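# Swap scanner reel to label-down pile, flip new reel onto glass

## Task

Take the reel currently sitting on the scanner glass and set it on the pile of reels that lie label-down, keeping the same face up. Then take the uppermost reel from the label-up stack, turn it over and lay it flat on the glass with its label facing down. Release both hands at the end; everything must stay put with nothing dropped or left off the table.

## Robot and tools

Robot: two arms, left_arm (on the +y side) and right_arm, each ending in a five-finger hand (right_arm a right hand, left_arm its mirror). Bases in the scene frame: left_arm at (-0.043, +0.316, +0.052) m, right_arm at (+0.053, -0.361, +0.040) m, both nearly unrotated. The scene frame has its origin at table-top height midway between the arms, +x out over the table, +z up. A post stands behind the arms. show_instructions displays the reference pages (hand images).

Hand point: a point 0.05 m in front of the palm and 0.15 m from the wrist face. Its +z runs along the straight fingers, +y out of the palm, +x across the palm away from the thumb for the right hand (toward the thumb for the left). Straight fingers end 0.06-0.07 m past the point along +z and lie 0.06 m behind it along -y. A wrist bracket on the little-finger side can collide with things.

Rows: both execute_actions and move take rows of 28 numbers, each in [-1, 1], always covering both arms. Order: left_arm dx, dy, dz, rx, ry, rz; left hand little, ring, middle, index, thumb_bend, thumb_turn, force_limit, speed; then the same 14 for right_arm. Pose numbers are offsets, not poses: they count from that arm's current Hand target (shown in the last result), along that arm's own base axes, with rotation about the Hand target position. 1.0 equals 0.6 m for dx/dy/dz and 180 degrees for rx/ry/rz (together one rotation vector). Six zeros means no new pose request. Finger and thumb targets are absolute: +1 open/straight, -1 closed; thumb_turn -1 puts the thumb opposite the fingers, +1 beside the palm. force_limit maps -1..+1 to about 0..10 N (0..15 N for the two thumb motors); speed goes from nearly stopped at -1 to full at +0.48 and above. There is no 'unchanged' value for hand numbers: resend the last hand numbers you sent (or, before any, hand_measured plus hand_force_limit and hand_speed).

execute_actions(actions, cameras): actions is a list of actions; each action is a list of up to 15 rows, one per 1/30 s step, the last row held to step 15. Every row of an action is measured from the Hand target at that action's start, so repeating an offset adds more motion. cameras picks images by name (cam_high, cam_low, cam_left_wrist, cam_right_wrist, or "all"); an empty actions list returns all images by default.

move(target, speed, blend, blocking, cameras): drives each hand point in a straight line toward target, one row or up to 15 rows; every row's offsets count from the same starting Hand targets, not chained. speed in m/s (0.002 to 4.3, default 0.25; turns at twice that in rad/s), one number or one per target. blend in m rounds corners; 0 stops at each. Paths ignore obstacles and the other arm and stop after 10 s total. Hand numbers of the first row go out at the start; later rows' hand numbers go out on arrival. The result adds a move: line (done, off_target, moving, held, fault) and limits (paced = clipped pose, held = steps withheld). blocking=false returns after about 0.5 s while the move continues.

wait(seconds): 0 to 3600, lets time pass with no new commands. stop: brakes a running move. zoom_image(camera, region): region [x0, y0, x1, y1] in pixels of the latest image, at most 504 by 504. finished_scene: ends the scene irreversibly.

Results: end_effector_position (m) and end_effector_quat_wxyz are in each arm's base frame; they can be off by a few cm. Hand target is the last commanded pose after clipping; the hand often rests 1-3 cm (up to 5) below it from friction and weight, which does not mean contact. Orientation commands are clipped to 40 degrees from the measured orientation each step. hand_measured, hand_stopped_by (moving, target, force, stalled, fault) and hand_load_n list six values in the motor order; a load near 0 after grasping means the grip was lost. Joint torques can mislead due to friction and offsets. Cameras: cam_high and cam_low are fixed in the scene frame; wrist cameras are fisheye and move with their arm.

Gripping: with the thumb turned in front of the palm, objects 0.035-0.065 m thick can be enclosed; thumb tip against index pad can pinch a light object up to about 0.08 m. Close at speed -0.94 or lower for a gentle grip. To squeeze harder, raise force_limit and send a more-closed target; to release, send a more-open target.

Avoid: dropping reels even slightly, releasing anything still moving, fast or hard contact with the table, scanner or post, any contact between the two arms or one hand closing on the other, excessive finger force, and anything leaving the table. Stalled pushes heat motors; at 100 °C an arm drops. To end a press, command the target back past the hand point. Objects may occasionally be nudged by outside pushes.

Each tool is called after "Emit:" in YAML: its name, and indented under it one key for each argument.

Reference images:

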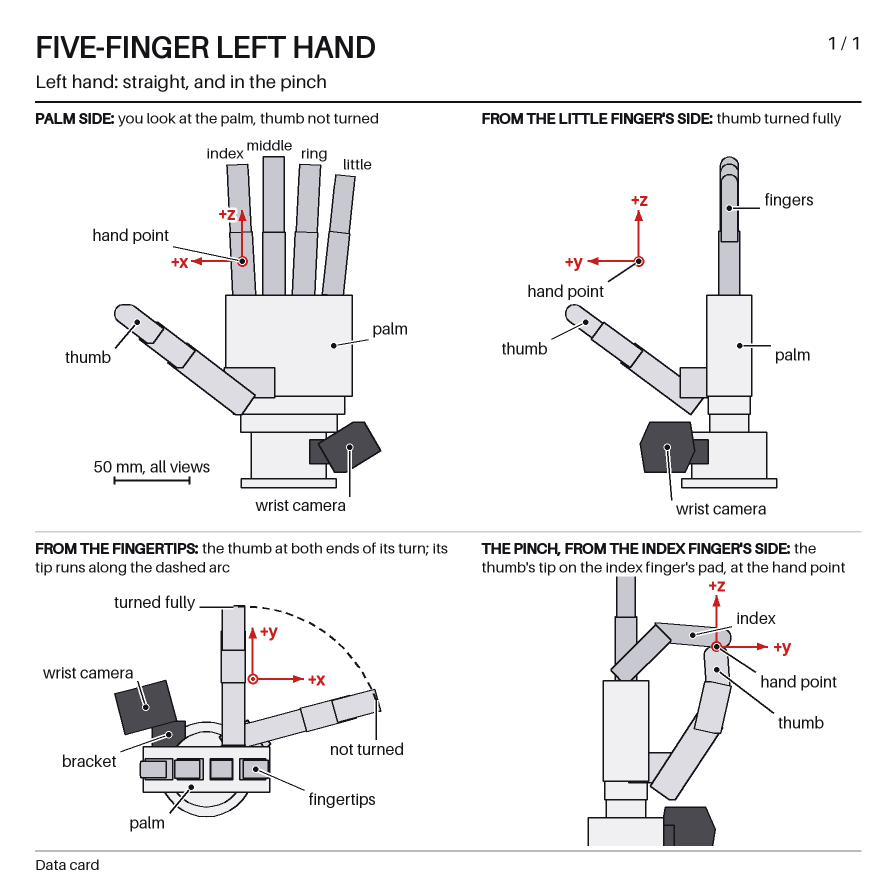

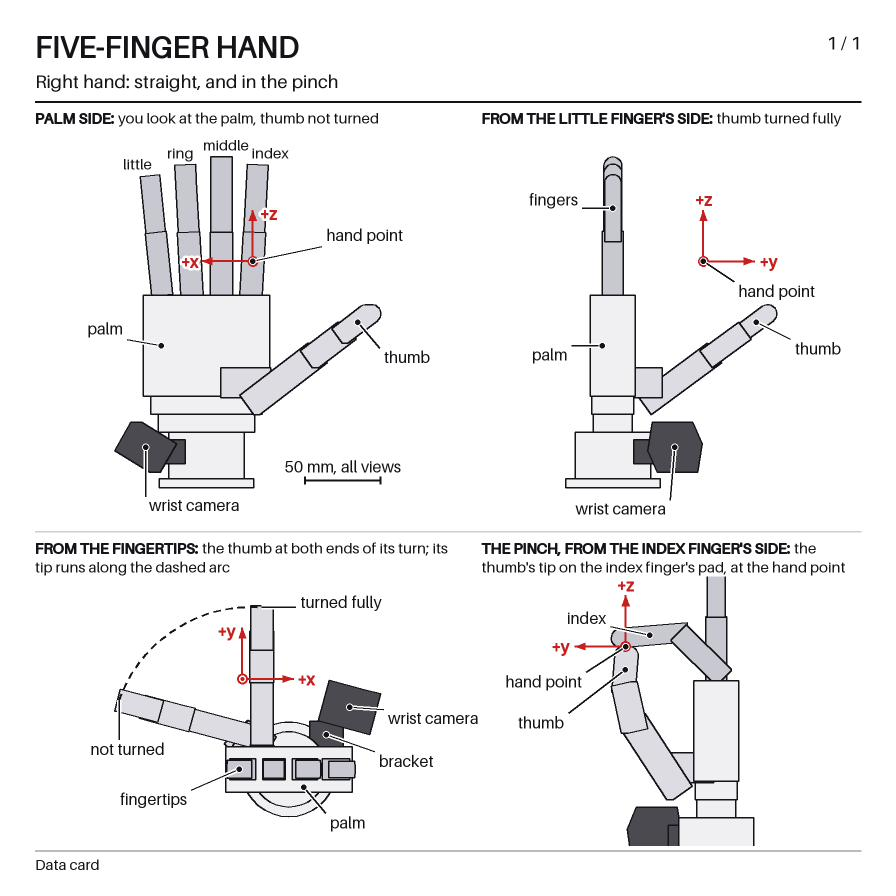

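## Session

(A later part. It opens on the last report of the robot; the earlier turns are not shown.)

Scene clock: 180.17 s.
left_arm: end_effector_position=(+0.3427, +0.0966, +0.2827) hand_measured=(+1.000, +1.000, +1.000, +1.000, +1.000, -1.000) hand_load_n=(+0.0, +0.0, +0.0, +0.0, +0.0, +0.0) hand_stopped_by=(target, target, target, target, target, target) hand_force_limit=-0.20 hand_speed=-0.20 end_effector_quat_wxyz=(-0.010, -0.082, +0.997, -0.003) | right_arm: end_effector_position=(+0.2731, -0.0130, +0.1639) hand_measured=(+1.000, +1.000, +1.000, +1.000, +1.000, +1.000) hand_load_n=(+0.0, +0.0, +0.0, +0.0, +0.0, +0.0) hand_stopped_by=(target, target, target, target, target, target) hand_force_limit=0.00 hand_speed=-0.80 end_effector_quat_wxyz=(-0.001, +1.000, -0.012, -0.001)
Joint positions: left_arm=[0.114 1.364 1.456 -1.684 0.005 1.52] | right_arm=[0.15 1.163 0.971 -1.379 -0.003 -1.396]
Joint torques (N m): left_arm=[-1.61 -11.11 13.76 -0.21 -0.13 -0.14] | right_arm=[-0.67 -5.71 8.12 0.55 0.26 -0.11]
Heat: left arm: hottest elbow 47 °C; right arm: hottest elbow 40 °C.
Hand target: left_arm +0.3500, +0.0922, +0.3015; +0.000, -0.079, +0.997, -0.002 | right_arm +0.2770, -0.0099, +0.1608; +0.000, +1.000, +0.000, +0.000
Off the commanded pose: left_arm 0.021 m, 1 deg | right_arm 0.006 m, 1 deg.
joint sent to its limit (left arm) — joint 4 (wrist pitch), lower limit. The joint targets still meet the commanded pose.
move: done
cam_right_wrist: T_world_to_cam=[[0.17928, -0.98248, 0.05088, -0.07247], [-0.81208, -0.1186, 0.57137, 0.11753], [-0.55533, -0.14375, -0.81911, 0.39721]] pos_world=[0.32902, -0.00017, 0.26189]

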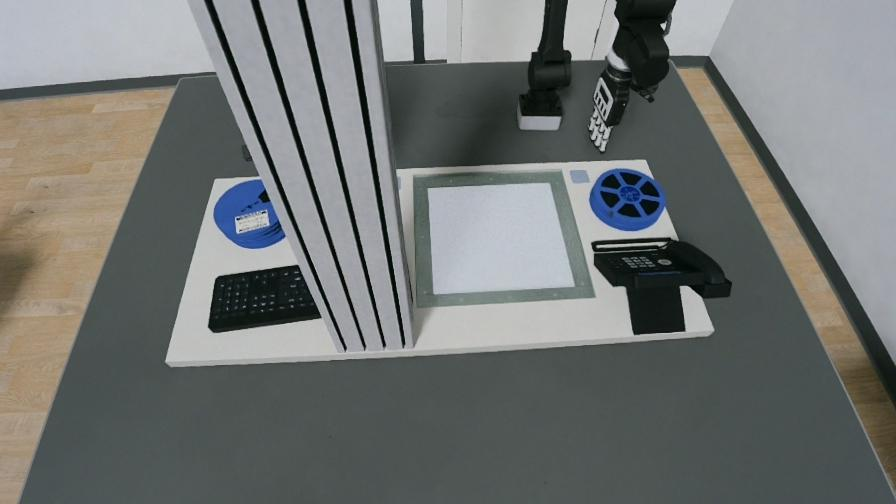

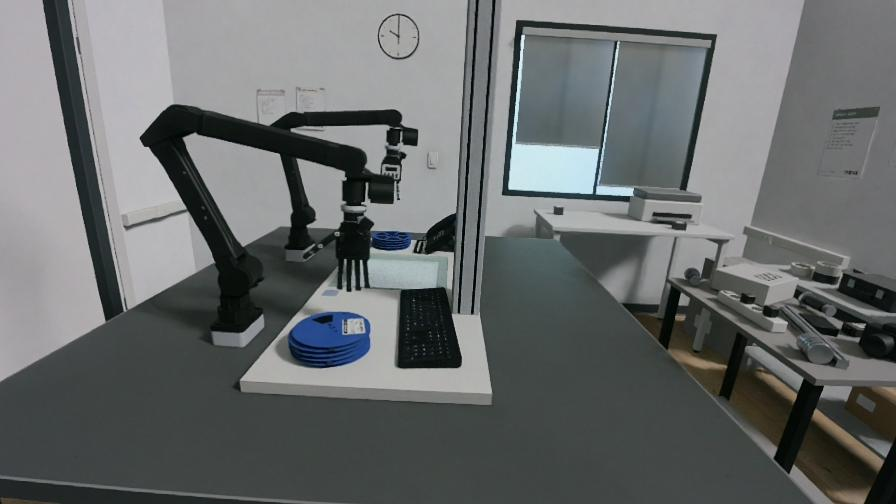

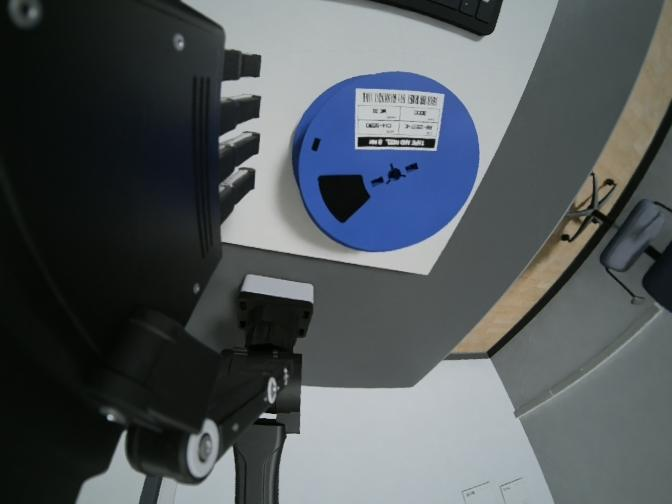

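Emit:
move:
  target: [0,0,0,0,0,0,1,1,1,1,1,-1,-0.2,-0.2,-0.03,0.0,-0.07,0,0,0,1,1,1,1,1,1,0,-0.8]
  speed: [0.1]
  cameras: ["cam_high","cam_low","cam_right_wrist"]

Emit:
zoom_image:
  camera: "cam_low"
  region: [280, 260, 400, 380]

Scene clock: 182.73 s.
left_arm: end_effector_position=(+0.3427, +0.0966, +0.2827) hand_measured=(+1.000, +1.000, +1.000, +1.000, +1.000, -1.000) hand_load_n=(+0.0, +0.0, +0.0, +0.0, +0.0, -0.5) hand_stopped_by=(target, target, target, target, target, target) hand_force_limit=-0.20 hand_speed=-0.20 end_effector_quat_wxyz=(-0.010, -0.082, +0.997, -0.003) | right_arm: end_effector_position=(+0.2560, -0.0140, +0.1176) hand_measured=(+1.000, +1.000, +1.000, +1.000, +1.000, +1.000) hand_load_n=(+0.0, +0.0, +0.0, +0.0, +0.0, +0.0) hand_stopped_by=(target, target, target, target, target, target) hand_force_limit=0.00 hand_speed=-0.80 end_effector_quat_wxyz=(+0.000, +1.000, -0.009, -0.010)
Joint positions: left_arm=[0.114 1.364 1.456 -1.684 0.005 1.52] | right_arm=[0.157 1.163 0.844 -1.27 -0.003 -1.396]
Joint torques (N m): left_arm=[-1.61 -11.11 13.78 -0.21 -0.13 -0.14] | right_arm=[-0.38 -6.71 7.8 0.5 0.25 -0.04]
Motor temperatures (°C): left_arm=[28 33 48 28 32 29] | right_arm=[30 31 40 29 29 30]
Heat: left arm: hottest elbow 48 °C; right arm: hottest elbow 40 °C.
Hand target: left_arm +0.3500, +0.0922, +0.3015; +0.000, -0.079, +0.997, -0.002 | right_arm +0.2590, -0.0099, +0.1189; +0.000, +1.000, +0.000, +0.000
Off the commanded pose: left_arm 0.021 m, 1 deg | right_arm 0.005 m, 2 deg.
joint sent to its limit (left arm) — joint 4 (wrist pitch), lower limit. The joint targets still meet the commanded pose.
move: done
cam_right_wrist: T_world_to_cam=[[0.18618, -0.98123, 0.05034, -0.06974], [-0.80088, -0.12188, 0.5863, 0.12526], [-0.56915, -0.14947, -0.80853, 0.3519]] pos_world=[0.31359, -0.00057, 0.21459]

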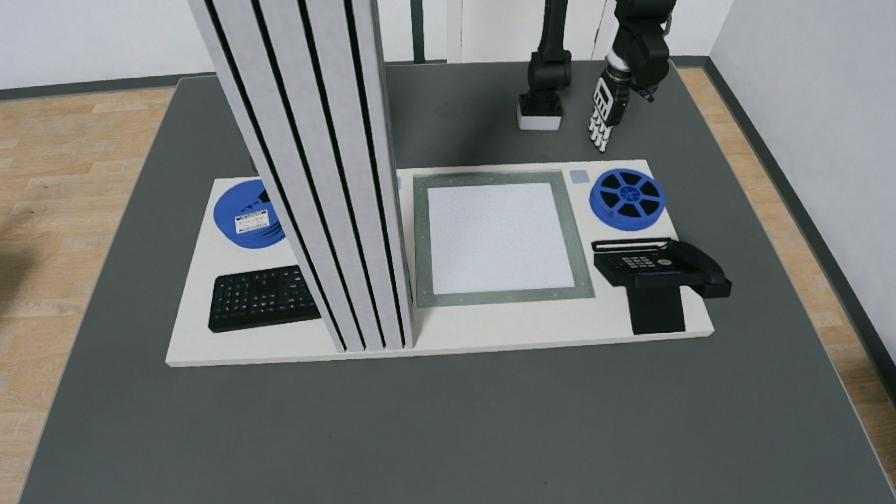

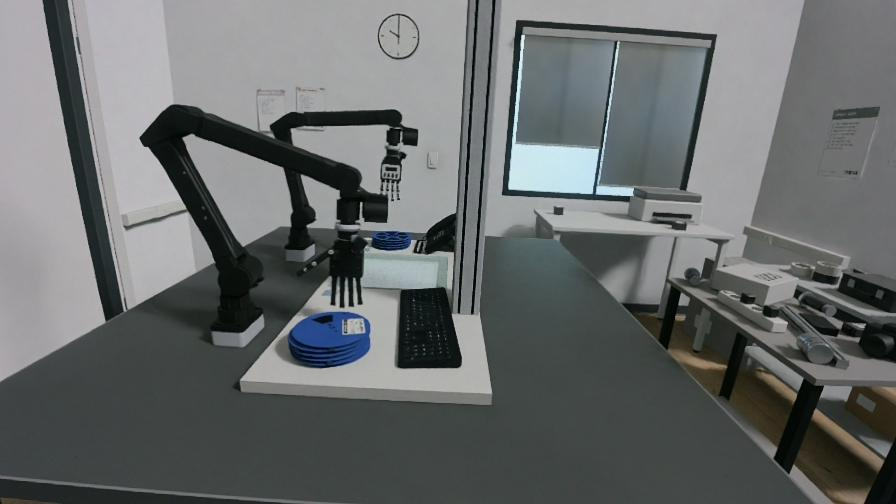

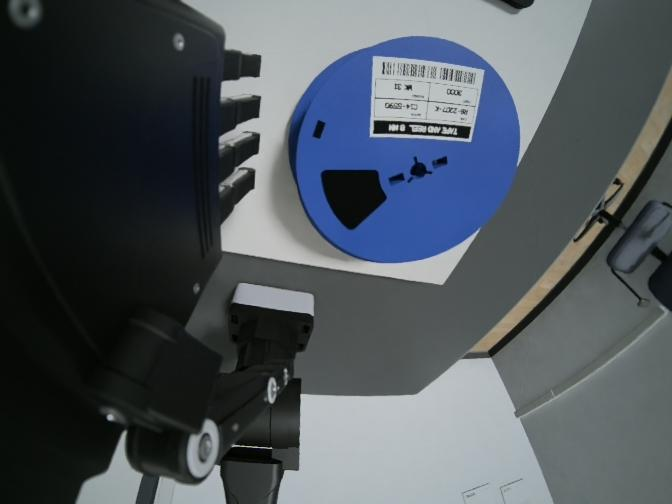

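Scaled by 4.200 from the camera's image (finer frame: 1280x720).

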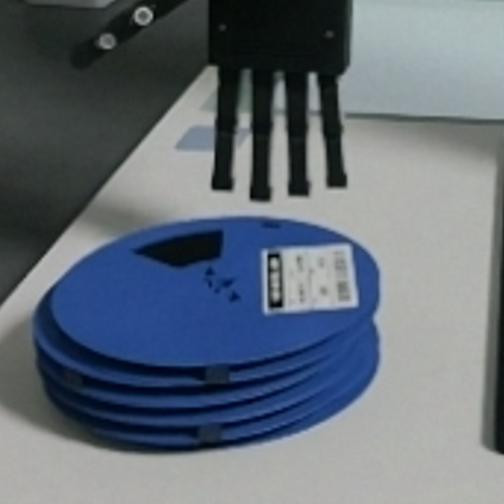

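Emit:
move:
  target:
    - [0,0,0,0,0,0,1,1,1,1,1,-1,-0.2,-0.2,0,0.0,-0.014,0,0,0,1,1,1,1,1,1,0,-0.8]
    - [0,0,0,0,0,0,1,1,1,1,1,-1,-0.2,-0.2,0,-0.117,-0.014,0,0,0,1,1,1,1,1,1,0,-0.8]
  speed: [0.05,0.05]
  cameras: ["cam_high","cam_low","cam_right_wrist"]

Emit:
zoom_image:
  camera: "cam_low"
  region: [280, 260, 400, 380]

Scene clock: 186.07 s.
left_arm: end_effector_position=(+0.3427, +0.0966, +0.2827) hand_measured=(+1.000, +1.000, +1.000, +1.000, +1.000, -1.000) hand_load_n=(+0.0, +0.0, +0.0, +0.0, +0.0, +0.5) hand_stopped_by=(target, target, target, target, target, target) hand_force_limit=-0.20 hand_speed=-0.20 end_effector_quat_wxyz=(-0.010, -0.082, +0.997, -0.003) | right_arm: end_effector_position=(+0.2584, -0.0735, +0.1105) hand_measured=(+1.000, +1.000, +1.000, +1.000, +1.000, +1.000) hand_load_n=(+0.0, +0.0, +0.0, +0.0, +0.0, +0.0) hand_stopped_by=(target, target, target, target, target, target) hand_force_limit=0.00 hand_speed=-0.80 end_effector_quat_wxyz=(-0.003, +1.000, +0.003, -0.005)
Joint positions: left_arm=[0.114 1.364 1.456 -1.684 0.005 1.52] | right_arm=[-0.048 1.155 0.82 -1.245 -0.006 -1.624]
Joint torques (N m): left_arm=[-1.61 -11.11 13.76 -0.21 -0.13 -0.14] | right_arm=[-3.49 -6.18 7.65 0.46 0.41 -0.16]
Heat: left arm: hottest elbow 49 °C; right arm: hottest elbow 39 °C.
Hand target: left_arm +0.3500, +0.0922, +0.3015; +0.000, -0.079, +0.997, -0.002 | right_arm +0.2589, -0.0801, +0.1104; +0.000, +1.000, +0.000, +0.000
Off the commanded pose: left_arm 0.021 m, 1 deg | right_arm 0.007 m, 1 deg.
joint sent to its limit (left arm) — joint 4 (wrist pitch), lower limit. The joint targets still meet the commanded pose.
move: done
cam_right_wrist: T_world_to_cam=[[0.20915, -0.97682, 0.04563, -0.13327], [-0.80359, -0.1451, 0.57723, 0.12408], [-0.55723, -0.1574, -0.81531, 0.33562]] pos_world=[0.3146, -0.05936, 0.20809]

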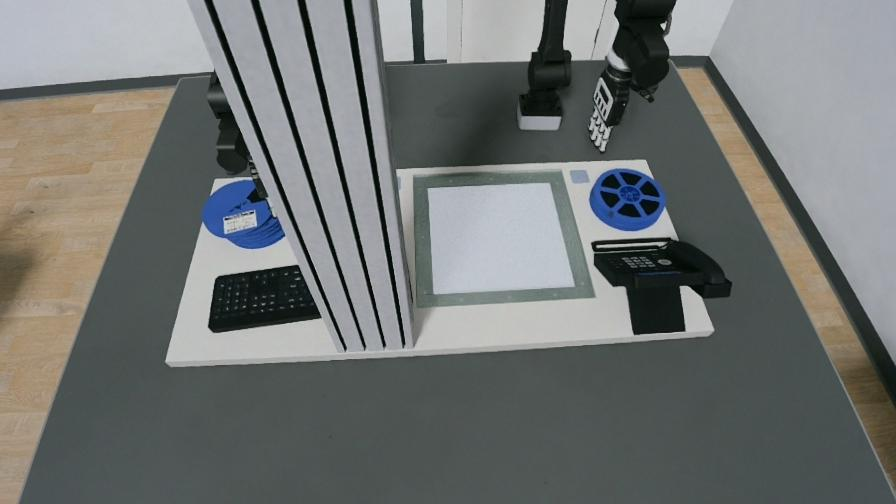

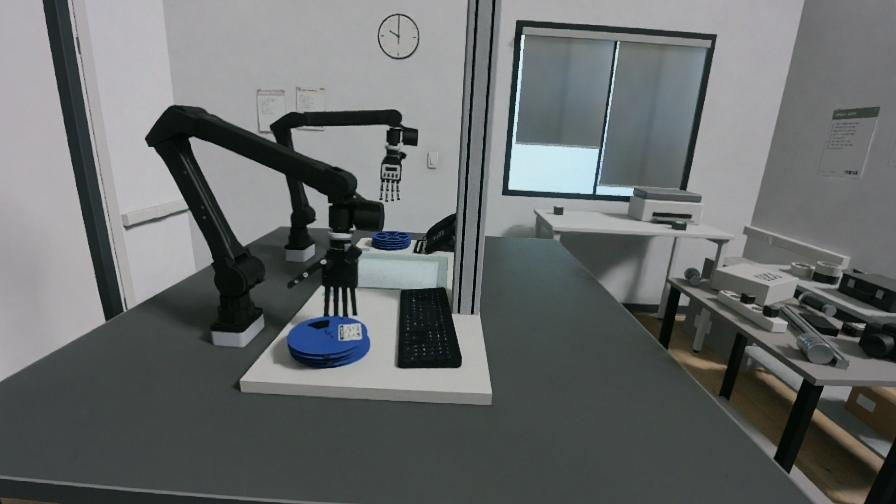

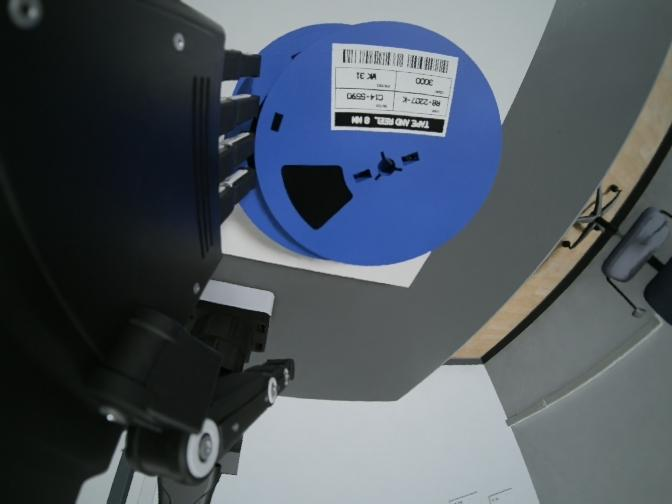

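Scaled by 4.200 from the camera's image (finer frame: 1280x720).

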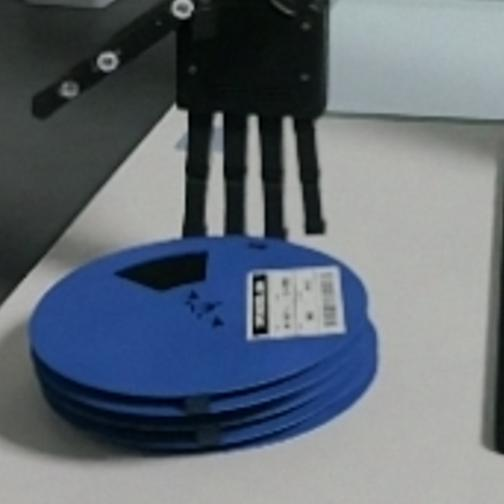

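Emit:
move:
  target: [0,0,0,0,0,0,1,1,1,1,1,-1,-0.2,-0.2,0.003,-0.048,0,0,0,0,1,1,1,1,1,1,0,-0.8]
  speed: [0.05]
  cameras: ["cam_high","cam_low","cam_right_wrist"]

Emit:
zoom_image:
  camera: "cam_low"
  region: [280, 260, 400, 380]

Emit:
zoom_image:
  camera: "cam_high"
  region: [160, 150, 300, 260]

Scene clock: 187.63 s.
left_arm: end_effector_position=(+0.3427, +0.0966, +0.2827) hand_measured=(+1.000, +1.000, +1.000, +1.000, +1.000, -1.000) hand_load_n=(+0.0, +0.0, +0.0, +0.0, +0.0, +0.0) hand_stopped_by=(target, target, target, target, target, target) hand_force_limit=-0.20 hand_speed=-0.20 end_effector_quat_wxyz=(-0.010, -0.082, +0.997, -0.003) | right_arm: end_effector_position=(+0.2558, -0.1014, +0.1104) hand_measured=(+1.000, +1.000, +1.000, +1.000, +1.000, +1.000) hand_load_n=(+0.0, +0.0, +0.0, +0.0, +0.0, +0.0) hand_stopped_by=(target, target, target, target, target, target) hand_force_limit=0.00 hand_speed=-0.80 end_effector_quat_wxyz=(-0.004, +1.000, +0.003, -0.004)
Joint positions: left_arm=[0.114 1.364 1.456 -1.684 0.005 1.52] | right_arm=[-0.145 1.155 0.82 -1.245 -0.006 -1.722]
Joint torques (N m): left_arm=[-1.61 -11.11 13.76 -0.21 -0.13 -0.15] | right_arm=[-3.43 -5.19 8.53 0.58 0.4 -0.13]
Heat: left arm: hottest elbow 49 °C; right arm: hottest elbow 39 °C.
Hand target: left_arm +0.3500, +0.0922, +0.3015; +0.000, -0.079, +0.997, -0.002 | right_arm +0.2608, -0.1089, +0.1104; +0.000, +1.000, +0.000, +0.000
Off the commanded pose: left_arm 0.021 m, 1 deg | right_arm 0.009 m, 1 deg.
joint sent to its limit (left arm) — joint 4 (wrist pitch), lower limit. The joint targets still meet the commanded pose.
move: done
cam_right_wrist: T_world_to_cam=[[0.20949, -0.97678, 0.04492, -0.15994], [-0.80392, -0.14591, 0.57657, 0.11811], [-0.55663, -0.1569, -0.81581, 0.32974]] pos_world=[0.312, -0.08725, 0.20809]

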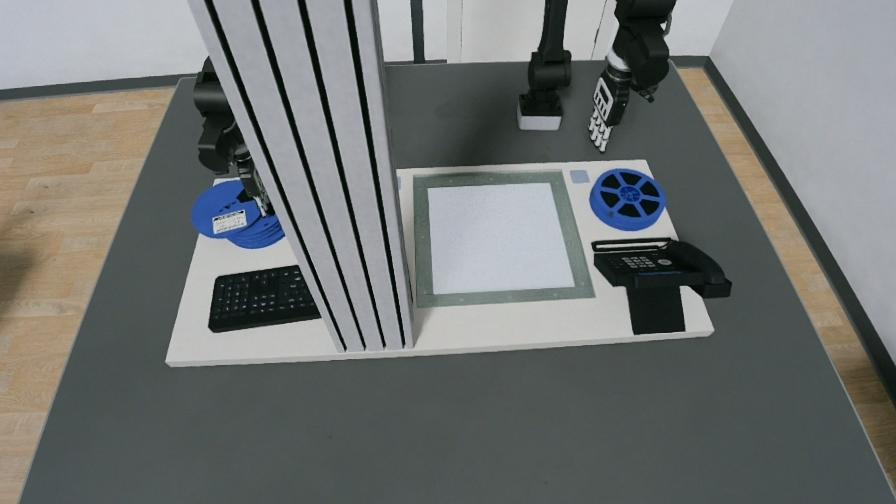

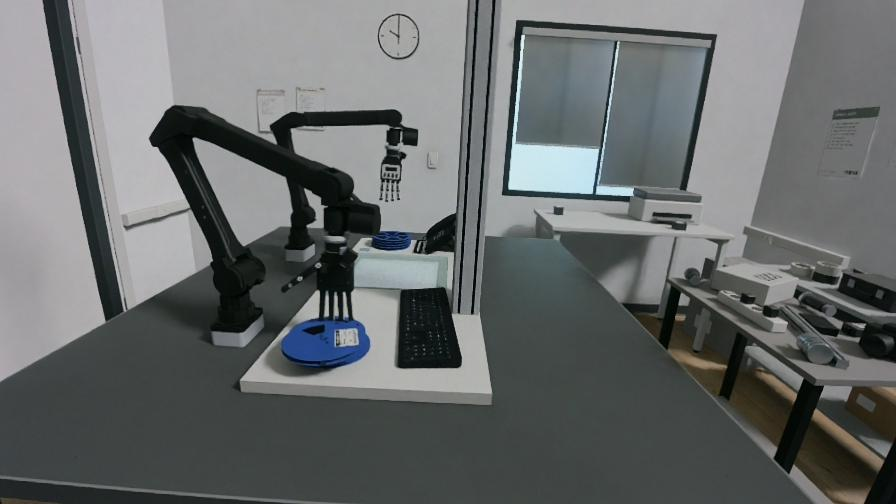

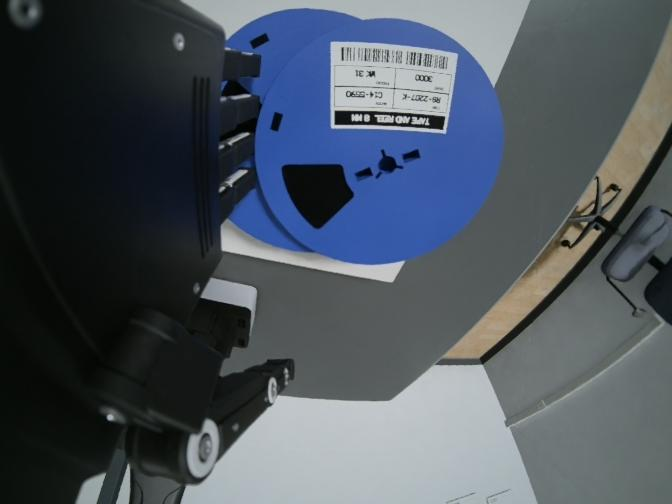

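Scaled by 4.200 from the camera's image (finer frame: 1280x720).

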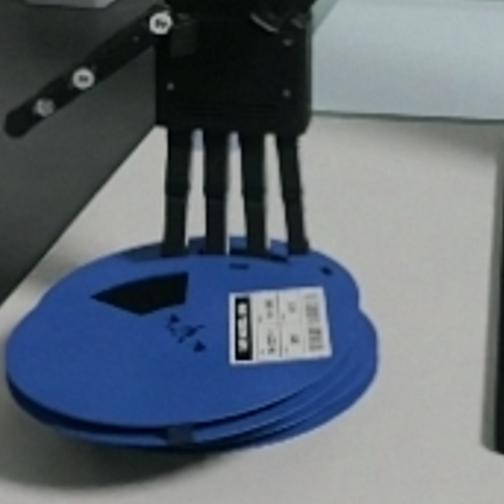

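Scaled by 3.600 from the camera's image (finer frame: 1280x720).

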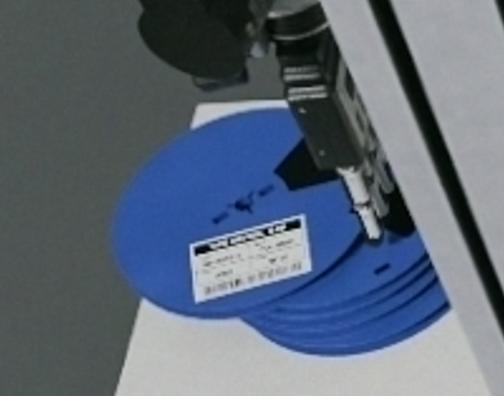

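Emit:
move:
  target:
    - [0,0,0,0,0,0,1,1,1,1,1,-1,-0.2,-0.2,0,0.06,0,0,0,0,1,1,1,1,1,1,0,-0.8]
    - [0,0,0,0,0,0,1,1,1,1,1,-1,-0.2,-0.2,0,0.06,0.283,0,0,0,1,1,1,1,1,1,0,-0.8]
    - [0,0,0,0,0,0,1,1,1,1,1,-1,-0.2,-0.2,0.065,-0.0685,0.3,0,0,-0.5,1,1,1,1,1,1,0,-0.8]
  speed: [0.05,0.15,0.25]
  blend: [0,0.03,0]
  cameras: ["cam_high","cam_low","cam_right_wrist"]

Scene clock: 195.07 s.
left_arm: end_effector_position=(+0.3427, +0.0966, +0.2827) hand_measured=(+1.000, +1.000, +1.000, +1.000, +1.000, -1.000) hand_load_n=(+0.0, +0.0, +0.0, +0.0, +0.0, +0.0) hand_stopped_by=(target, target, target, target, target, target) hand_force_limit=-0.20 hand_speed=-0.20 end_effector_quat_wxyz=(-0.010, -0.082, +0.997, -0.003) | right_arm: end_effector_position=(+0.2918, -0.1416, +0.2829) hand_measured=(+1.000, +1.000, +1.000, +1.000, +1.000, +1.000) hand_load_n=(-0.5, +0.0, +0.0, +0.0, +0.0, +0.0) hand_stopped_by=(target, target, target, target, target, target) hand_force_limit=0.00 hand_speed=-0.80 end_effector_quat_wxyz=(+0.001, +0.716, -0.698, -0.010)
Joint positions: left_arm=[0.114 1.364 1.456 -1.684 0.005 1.52] | right_arm=[-0.452 1.381 1.471 -1.682 -0.004 -0.478]
Joint torques (N m): left_arm=[-1.61 -11.05 13.76 -0.21 -0.13 -0.14] | right_arm=[-2.9 -8.94 11.38 0.06 0.28 0.09]
Heat: left arm: hottest elbow 51 °C; right arm: hottest elbow 40 °C.
Hand target: left_arm +0.3500, +0.0922, +0.3015; +0.000, -0.079, +0.997, -0.002 | right_arm +0.2997, -0.1499, +0.2904; +0.000, +0.707, -0.707, +0.000
Off the commanded pose: left_arm 0.021 m, 1 deg | right_arm 0.014 m, 2 deg.
joint sent to its limit (left arm) — joint 4 (wrist pitch), lower limit. The joint targets still meet the commanded pose.
move: off_target (right_arm)
cam_right_wrist: T_world_to_cam=[[-0.97107, -0.22913, 0.06723, 0.22948], [-0.148, 0.79847, 0.58356, -0.0179], [-0.18739, 0.55673, -0.80928, 0.47557]] pos_world=[0.30931, -0.19789, 0.37989]

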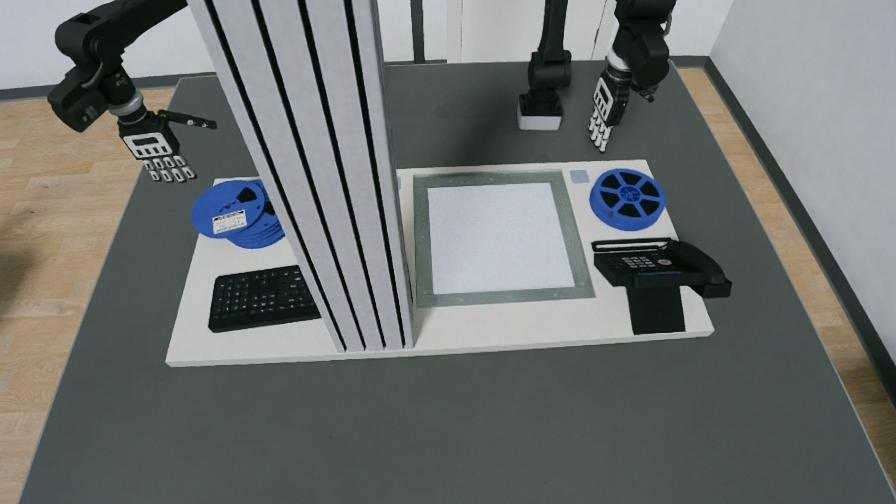

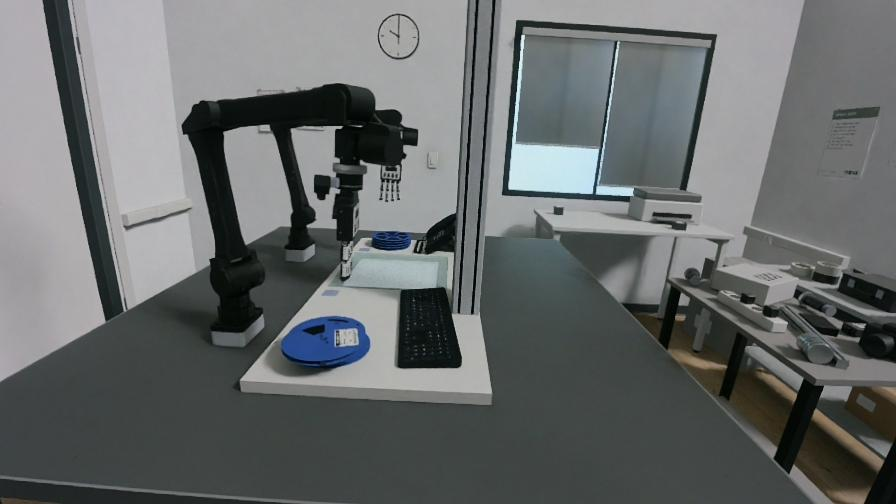

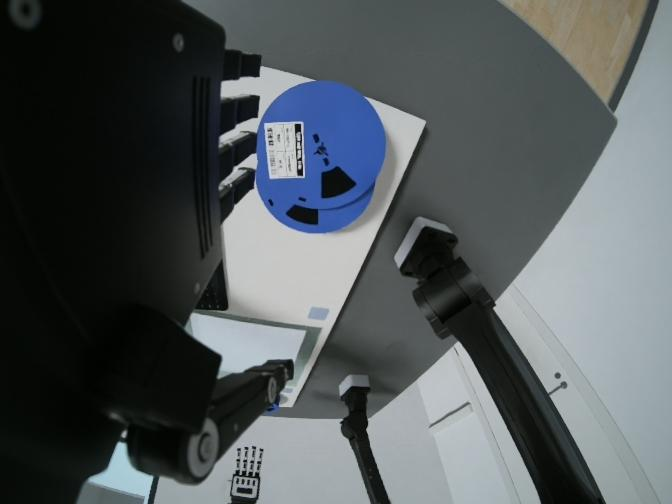

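Emit:
move:
  target:
    - [0,0,0,0,0,0,1,1,1,1,1,-1,-0.2,-0.2,0.0105,-0.2,-0.03,0.0872,0.0872,-0.4945,0.16,0.16,0.16,0.16,1,-1,0,0]
    - [0,0,0,0,0,0,1,1,1,1,1,-1,-0.2,-0.2,0.0105,-0.2,-0.25,0.0872,0.0872,-0.4945,0.16,0.16,0.16,0.16,1,-1,0,0]
  speed: [0.2,0.12]
  cameras: ["cam_high","cam_low","cam_right_wrist"]

Scene clock: 201.70 s.
left_arm: end_effector_position=(+0.3427, +0.0966, +0.2827) hand_measured=(+1.000, +1.000, +1.000, +1.000, +1.000, -1.000) hand_load_n=(+0.0, +0.0, +0.0, +0.0, +0.0, +0.0) hand_stopped_by=(target, target, target, target, target, target) hand_force_limit=-0.20 hand_speed=-0.20 end_effector_quat_wxyz=(-0.010, -0.082, +0.997, -0.003) | right_arm: end_effector_position=(+0.3055, -0.2682, +0.1450) hand_measured=(+0.160, +0.160, +0.160, +0.160, +1.000, -1.000) hand_load_n=(+0.0, +0.0, +0.0, +0.0, +0.0, +0.0) hand_stopped_by=(target, target, target, target, target, target) hand_force_limit=0.00 hand_speed=0.00 end_effector_quat_wxyz=(+0.001, +0.005, +0.985, +0.175)
Joint positions: left_arm=[0.114 1.364 1.456 -1.684 0.005 1.52] | right_arm=[-0.96 1.695 1.374 -1.54 -0.202 0.592]
Joint torques (N m): left_arm=[-1.61 -11.11 13.76 -0.21 -0.13 -0.14] | right_arm=[-1.79 -13.92 7.41 0.02 0.04 -0.09]
Motor temperatures (°C): left_arm=[28 33 53 28 32 29] | right_arm=[30 31 40 29 29 30]
Heat: left arm: hottest elbow 53 °C; right arm: hottest elbow 40 °C.
Hand target: left_arm +0.3500, +0.0922, +0.3015; +0.000, -0.079, +0.997, -0.002 | right_arm +0.3060, -0.2699, +0.1404; +0.000, +0.000, +0.985, +0.174
Off the commanded pose: left_arm 0.021 m, 1 deg | right_arm 0.005 m, 1 deg.
joint sent to its limit (left arm) — joint 4 (wrist pitch), lower limit. The joint targets still meet the commanded pose.
move: done
cam_right_wrist: T_world_to_cam=[[-0.19371, 0.90109, 0.38796, 0.24218], [0.80912, -0.0769, 0.58259, -0.36133], [0.5548, 0.42676, -0.71419, 0.16165]] pos_world=[0.24959, -0.315, 0.232]

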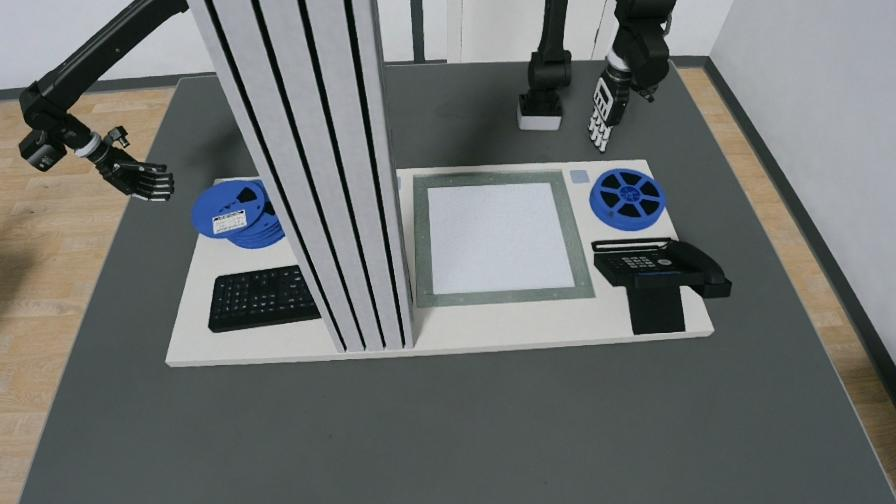

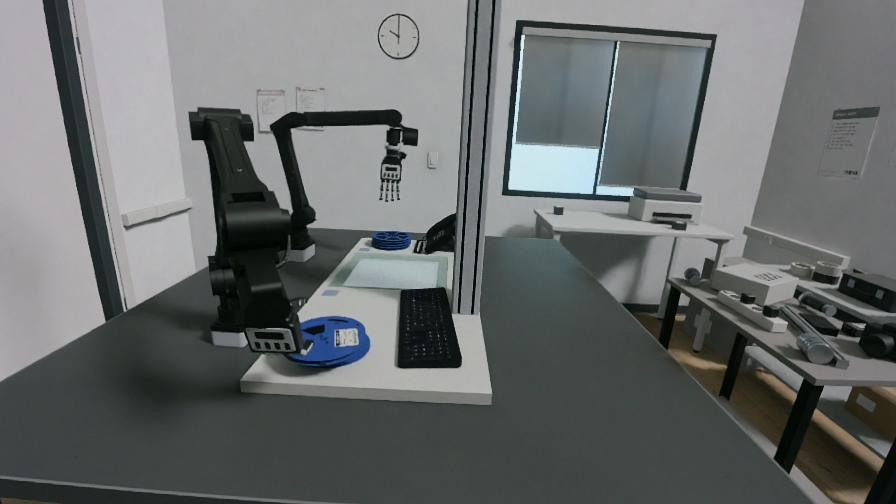

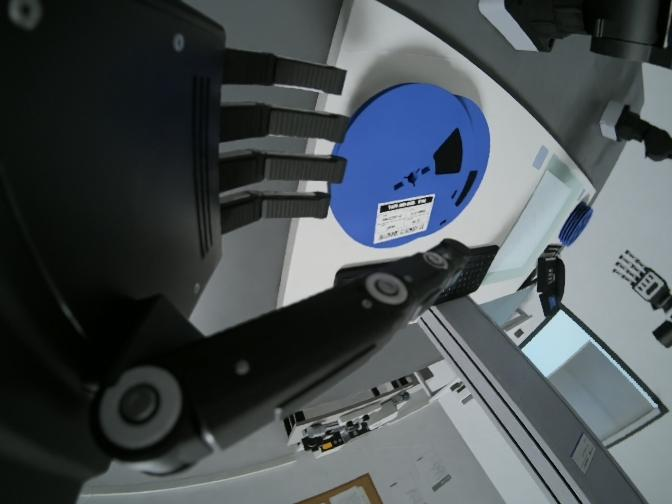

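Emit:
move:
  target: [0,0,0,0,0,0,1,1,1,1,1,-1,-0.2,-0.2,0.0,0.0,-0.13,0,0,0,0.16,0.16,0.16,0.16,1,-1,0,0]
  speed: [0.08]
  cameras: ["cam_high","cam_low","cam_right_wrist"]

Emit:
zoom_image:
  camera: "cam_low"
  region: [220, 280, 400, 390]

Scene clock: 203.73 s.
left_arm: end_effector_position=(+0.3427, +0.0966, +0.2827) hand_measured=(+1.000, +1.000, +1.000, +1.000, +1.000, -1.000) hand_load_n=(+0.0, +0.0, +0.0, +0.0, +0.0, +0.0) hand_stopped_by=(target, target, target, target, target, target) hand_force_limit=-0.20 hand_speed=-0.20 end_effector_quat_wxyz=(-0.010, -0.082, +0.997, -0.003) | right_arm: end_effector_position=(+0.3065, -0.2698, +0.0698) hand_measured=(+0.160, +0.160, +0.160, +0.160, +1.000, -1.000) hand_load_n=(+0.0, +0.0, +0.0, +0.5, +0.0, +0.0) hand_stopped_by=(target, target, target, target, target, target) hand_force_limit=0.00 hand_speed=0.00 end_effector_quat_wxyz=(+0.003, +0.005, +0.985, +0.172)
Joint positions: left_arm=[0.114 1.364 1.456 -1.684 0.005 1.52] | right_arm=[-0.96 1.773 1.268 -1.348 -0.202 0.592]
Joint torques (N m): left_arm=[-1.61 -11.11 13.76 -0.21 -0.13 -0.14] | right_arm=[-1.73 -13.63 6.6 0.03 0.05 -0.1]
Heat: left arm: hottest elbow 53 °C; right arm: hottest elbow 40 °C.
Hand target: left_arm +0.3500, +0.0922, +0.3015; +0.000, -0.079, +0.997, -0.002 | right_arm +0.3061, -0.2700, +0.0625; +0.000, +0.000, +0.985, +0.173
Off the commanded pose: left_arm 0.021 m, 1 deg | right_arm 0.007 m, 1 deg.
joint sent to its limit (left arm) — joint 4 (wrist pitch), lower limit. The joint targets still meet the commanded pose.
move: done
cam_right_wrist: T_world_to_cam=[[-0.19544, 0.90361, 0.38116, 0.2747], [0.80646, -0.07308, 0.58675, -0.31695], [0.55805, 0.42207, -0.71445, 0.10572]] pos_world=[0.25029, -0.31601, 0.1568]

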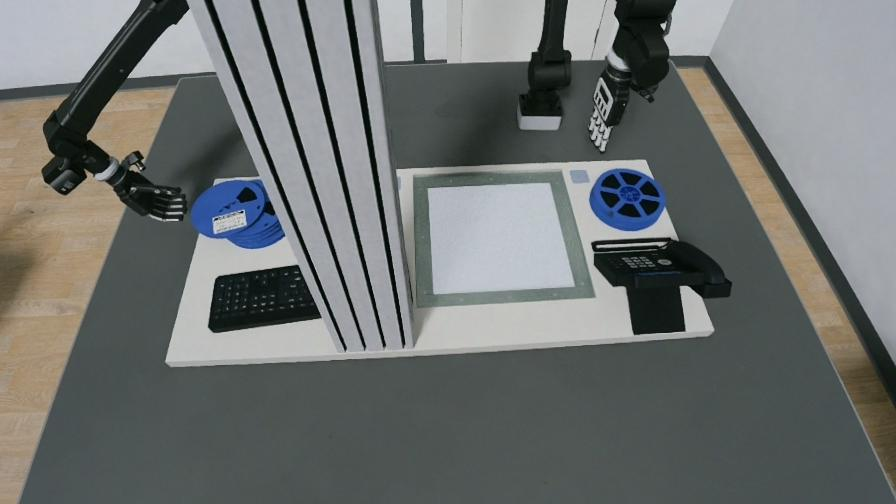

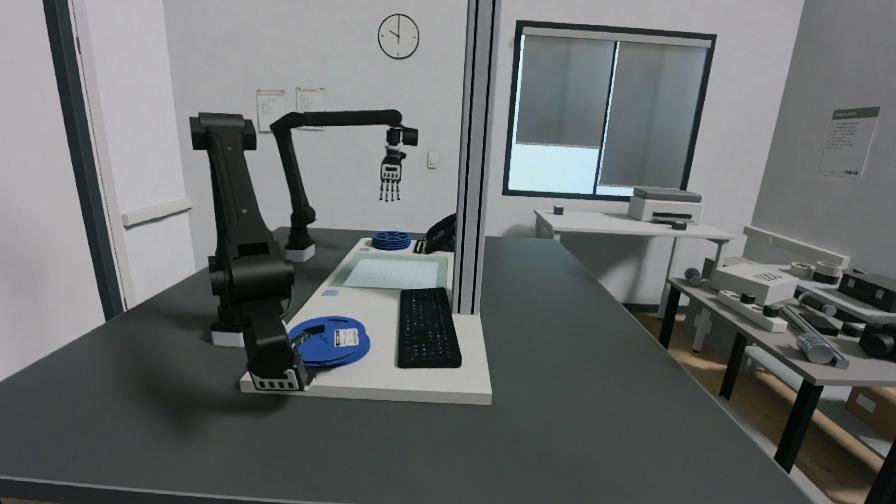

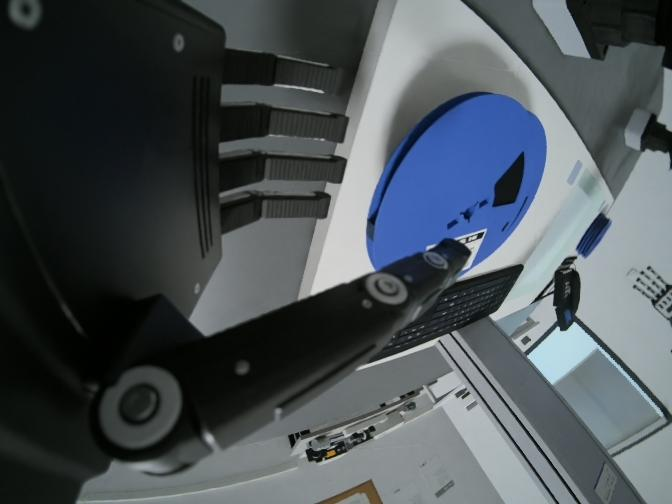

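Scaled by 2.800 from the camera's image (finer frame: 1280x720).

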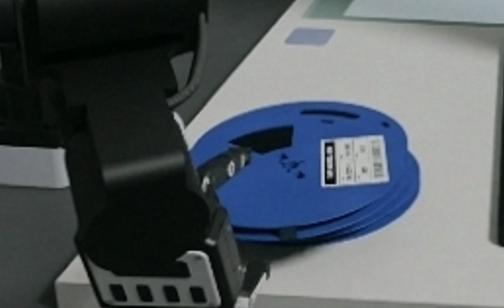

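Emit:
move:
  target: [0,0,0,0,0,0,1,1,1,1,1,-1,-0.2,-0.2,0.013,0.0,-0.025,0,0,0,0.16,0.16,0.16,0.16,1,-1,0,0]
  speed: [0.05]
  cameras: ["cam_high","cam_low","cam_right_wrist"]

Emit:
zoom_image:
  camera: "cam_right_wrist"
  region: [210, 40, 570, 290]

Emit:
zoom_image:
  camera: "cam_low"
  region: [240, 290, 400, 390]

Scene clock: 205.63 s.
left_arm: end_effector_position=(+0.3427, +0.0966, +0.2827) hand_measured=(+1.000, +1.000, +1.000, +1.000, +1.000, -1.000) hand_load_n=(+0.0, +0.0, +0.0, +0.0, +0.0, -0.5) hand_stopped_by=(target, target, target, target, target, target) hand_force_limit=-0.20 hand_speed=-0.20 end_effector_quat_wxyz=(-0.010, -0.082, +0.997, -0.003) | right_arm: end_effector_position=(+0.3100, -0.2747, +0.0555) hand_measured=(+0.160, +0.160, +0.160, +0.160, +1.000, -1.000) hand_load_n=(+0.0, +0.0, +0.0, +0.0, +0.0, +0.0) hand_stopped_by=(target, target, target, target, target, target) hand_force_limit=0.00 hand_speed=0.00 end_effector_quat_wxyz=(+0.005, +0.004, +0.985, +0.170)
Joint positions: left_arm=[0.114 1.364 1.456 -1.684 0.005 1.52] | right_arm=[-0.96 1.802 1.268 -1.314 -0.202 0.592]
Joint torques (N m): left_arm=[-1.61 -11.11 13.76 -0.23 -0.13 -0.14] | right_arm=[-0.62 -13.51 6.35 0.03 -0.11 0.02]
Heat: left arm: hottest elbow 54 °C; right arm: hottest elbow 40 °C.
Hand target: left_arm +0.3500, +0.0922, +0.3015; +0.000, -0.079, +0.997, -0.002 | right_arm +0.3139, -0.2701, +0.0474; +0.000, +0.000, +0.985, +0.173
Off the commanded pose: left_arm 0.021 m, 1 deg | right_arm 0.010 m, 1 deg.
joint sent to its limit (left arm) — joint 4 (wrist pitch), lower limit. The joint targets still meet the commanded pose.
move: done
cam_right_wrist: T_world_to_cam=[[-0.19669, 0.9054, 0.37625, 0.28638], [0.80449, -0.07033, 0.58978, -0.3105], [0.56045, 0.41869, -0.71456, 0.09407]] pos_world=[0.2534, -0.32051, 0.1426]

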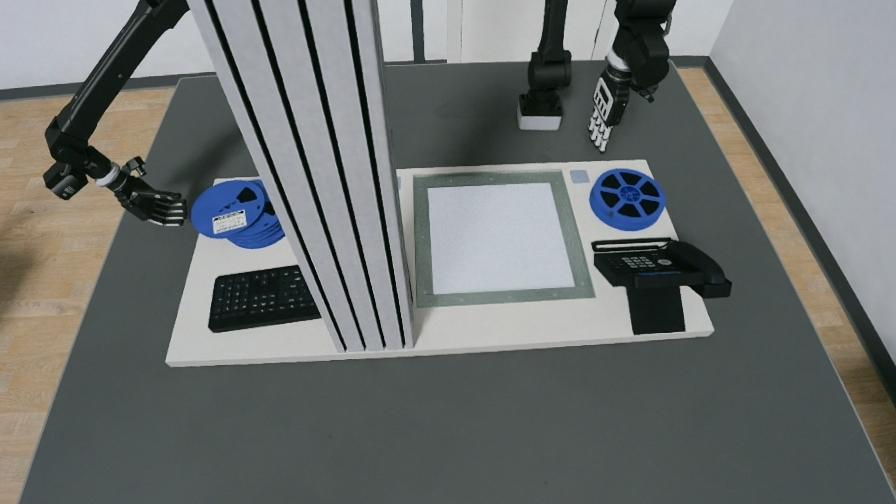

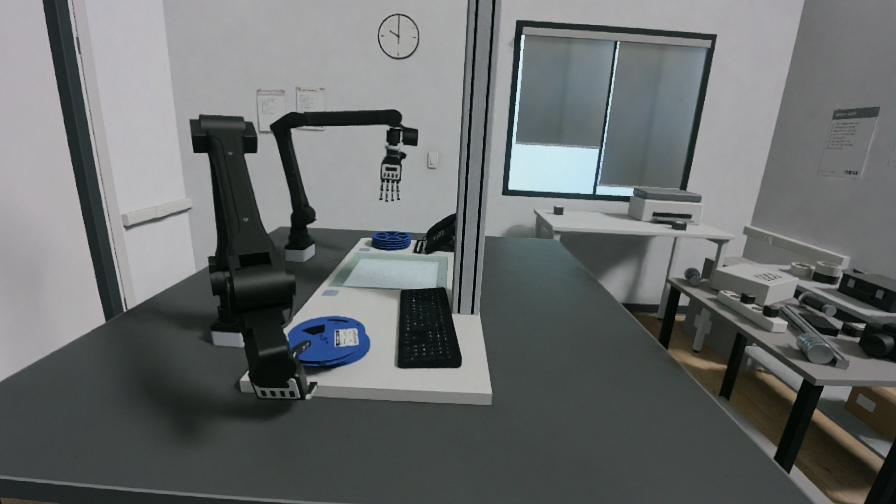

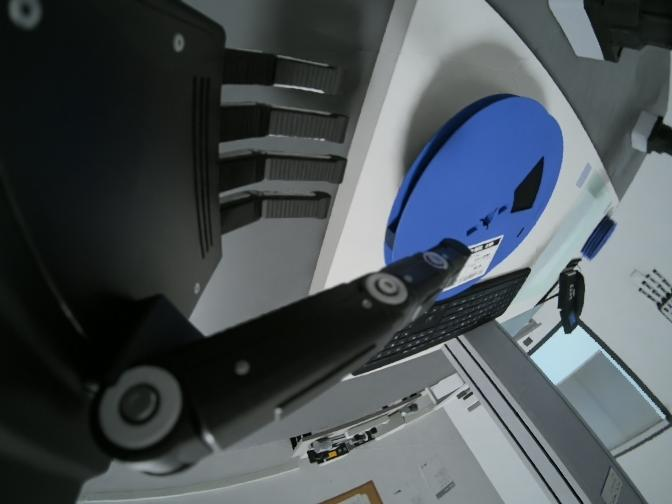

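Scaled by 1.400 from the camera's image (finer frame: 960x720).

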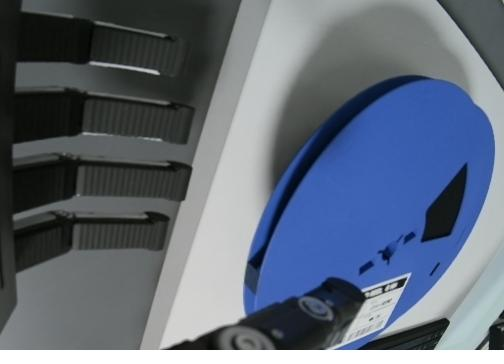

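Scaled by 3.150 from the camera's image (finer frame: 1280x720).

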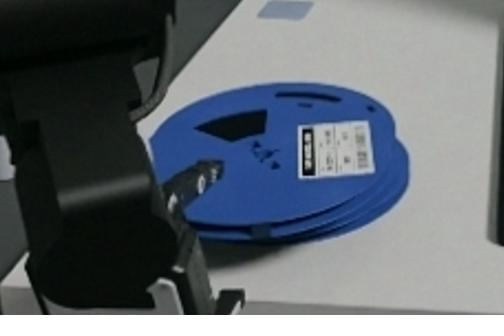

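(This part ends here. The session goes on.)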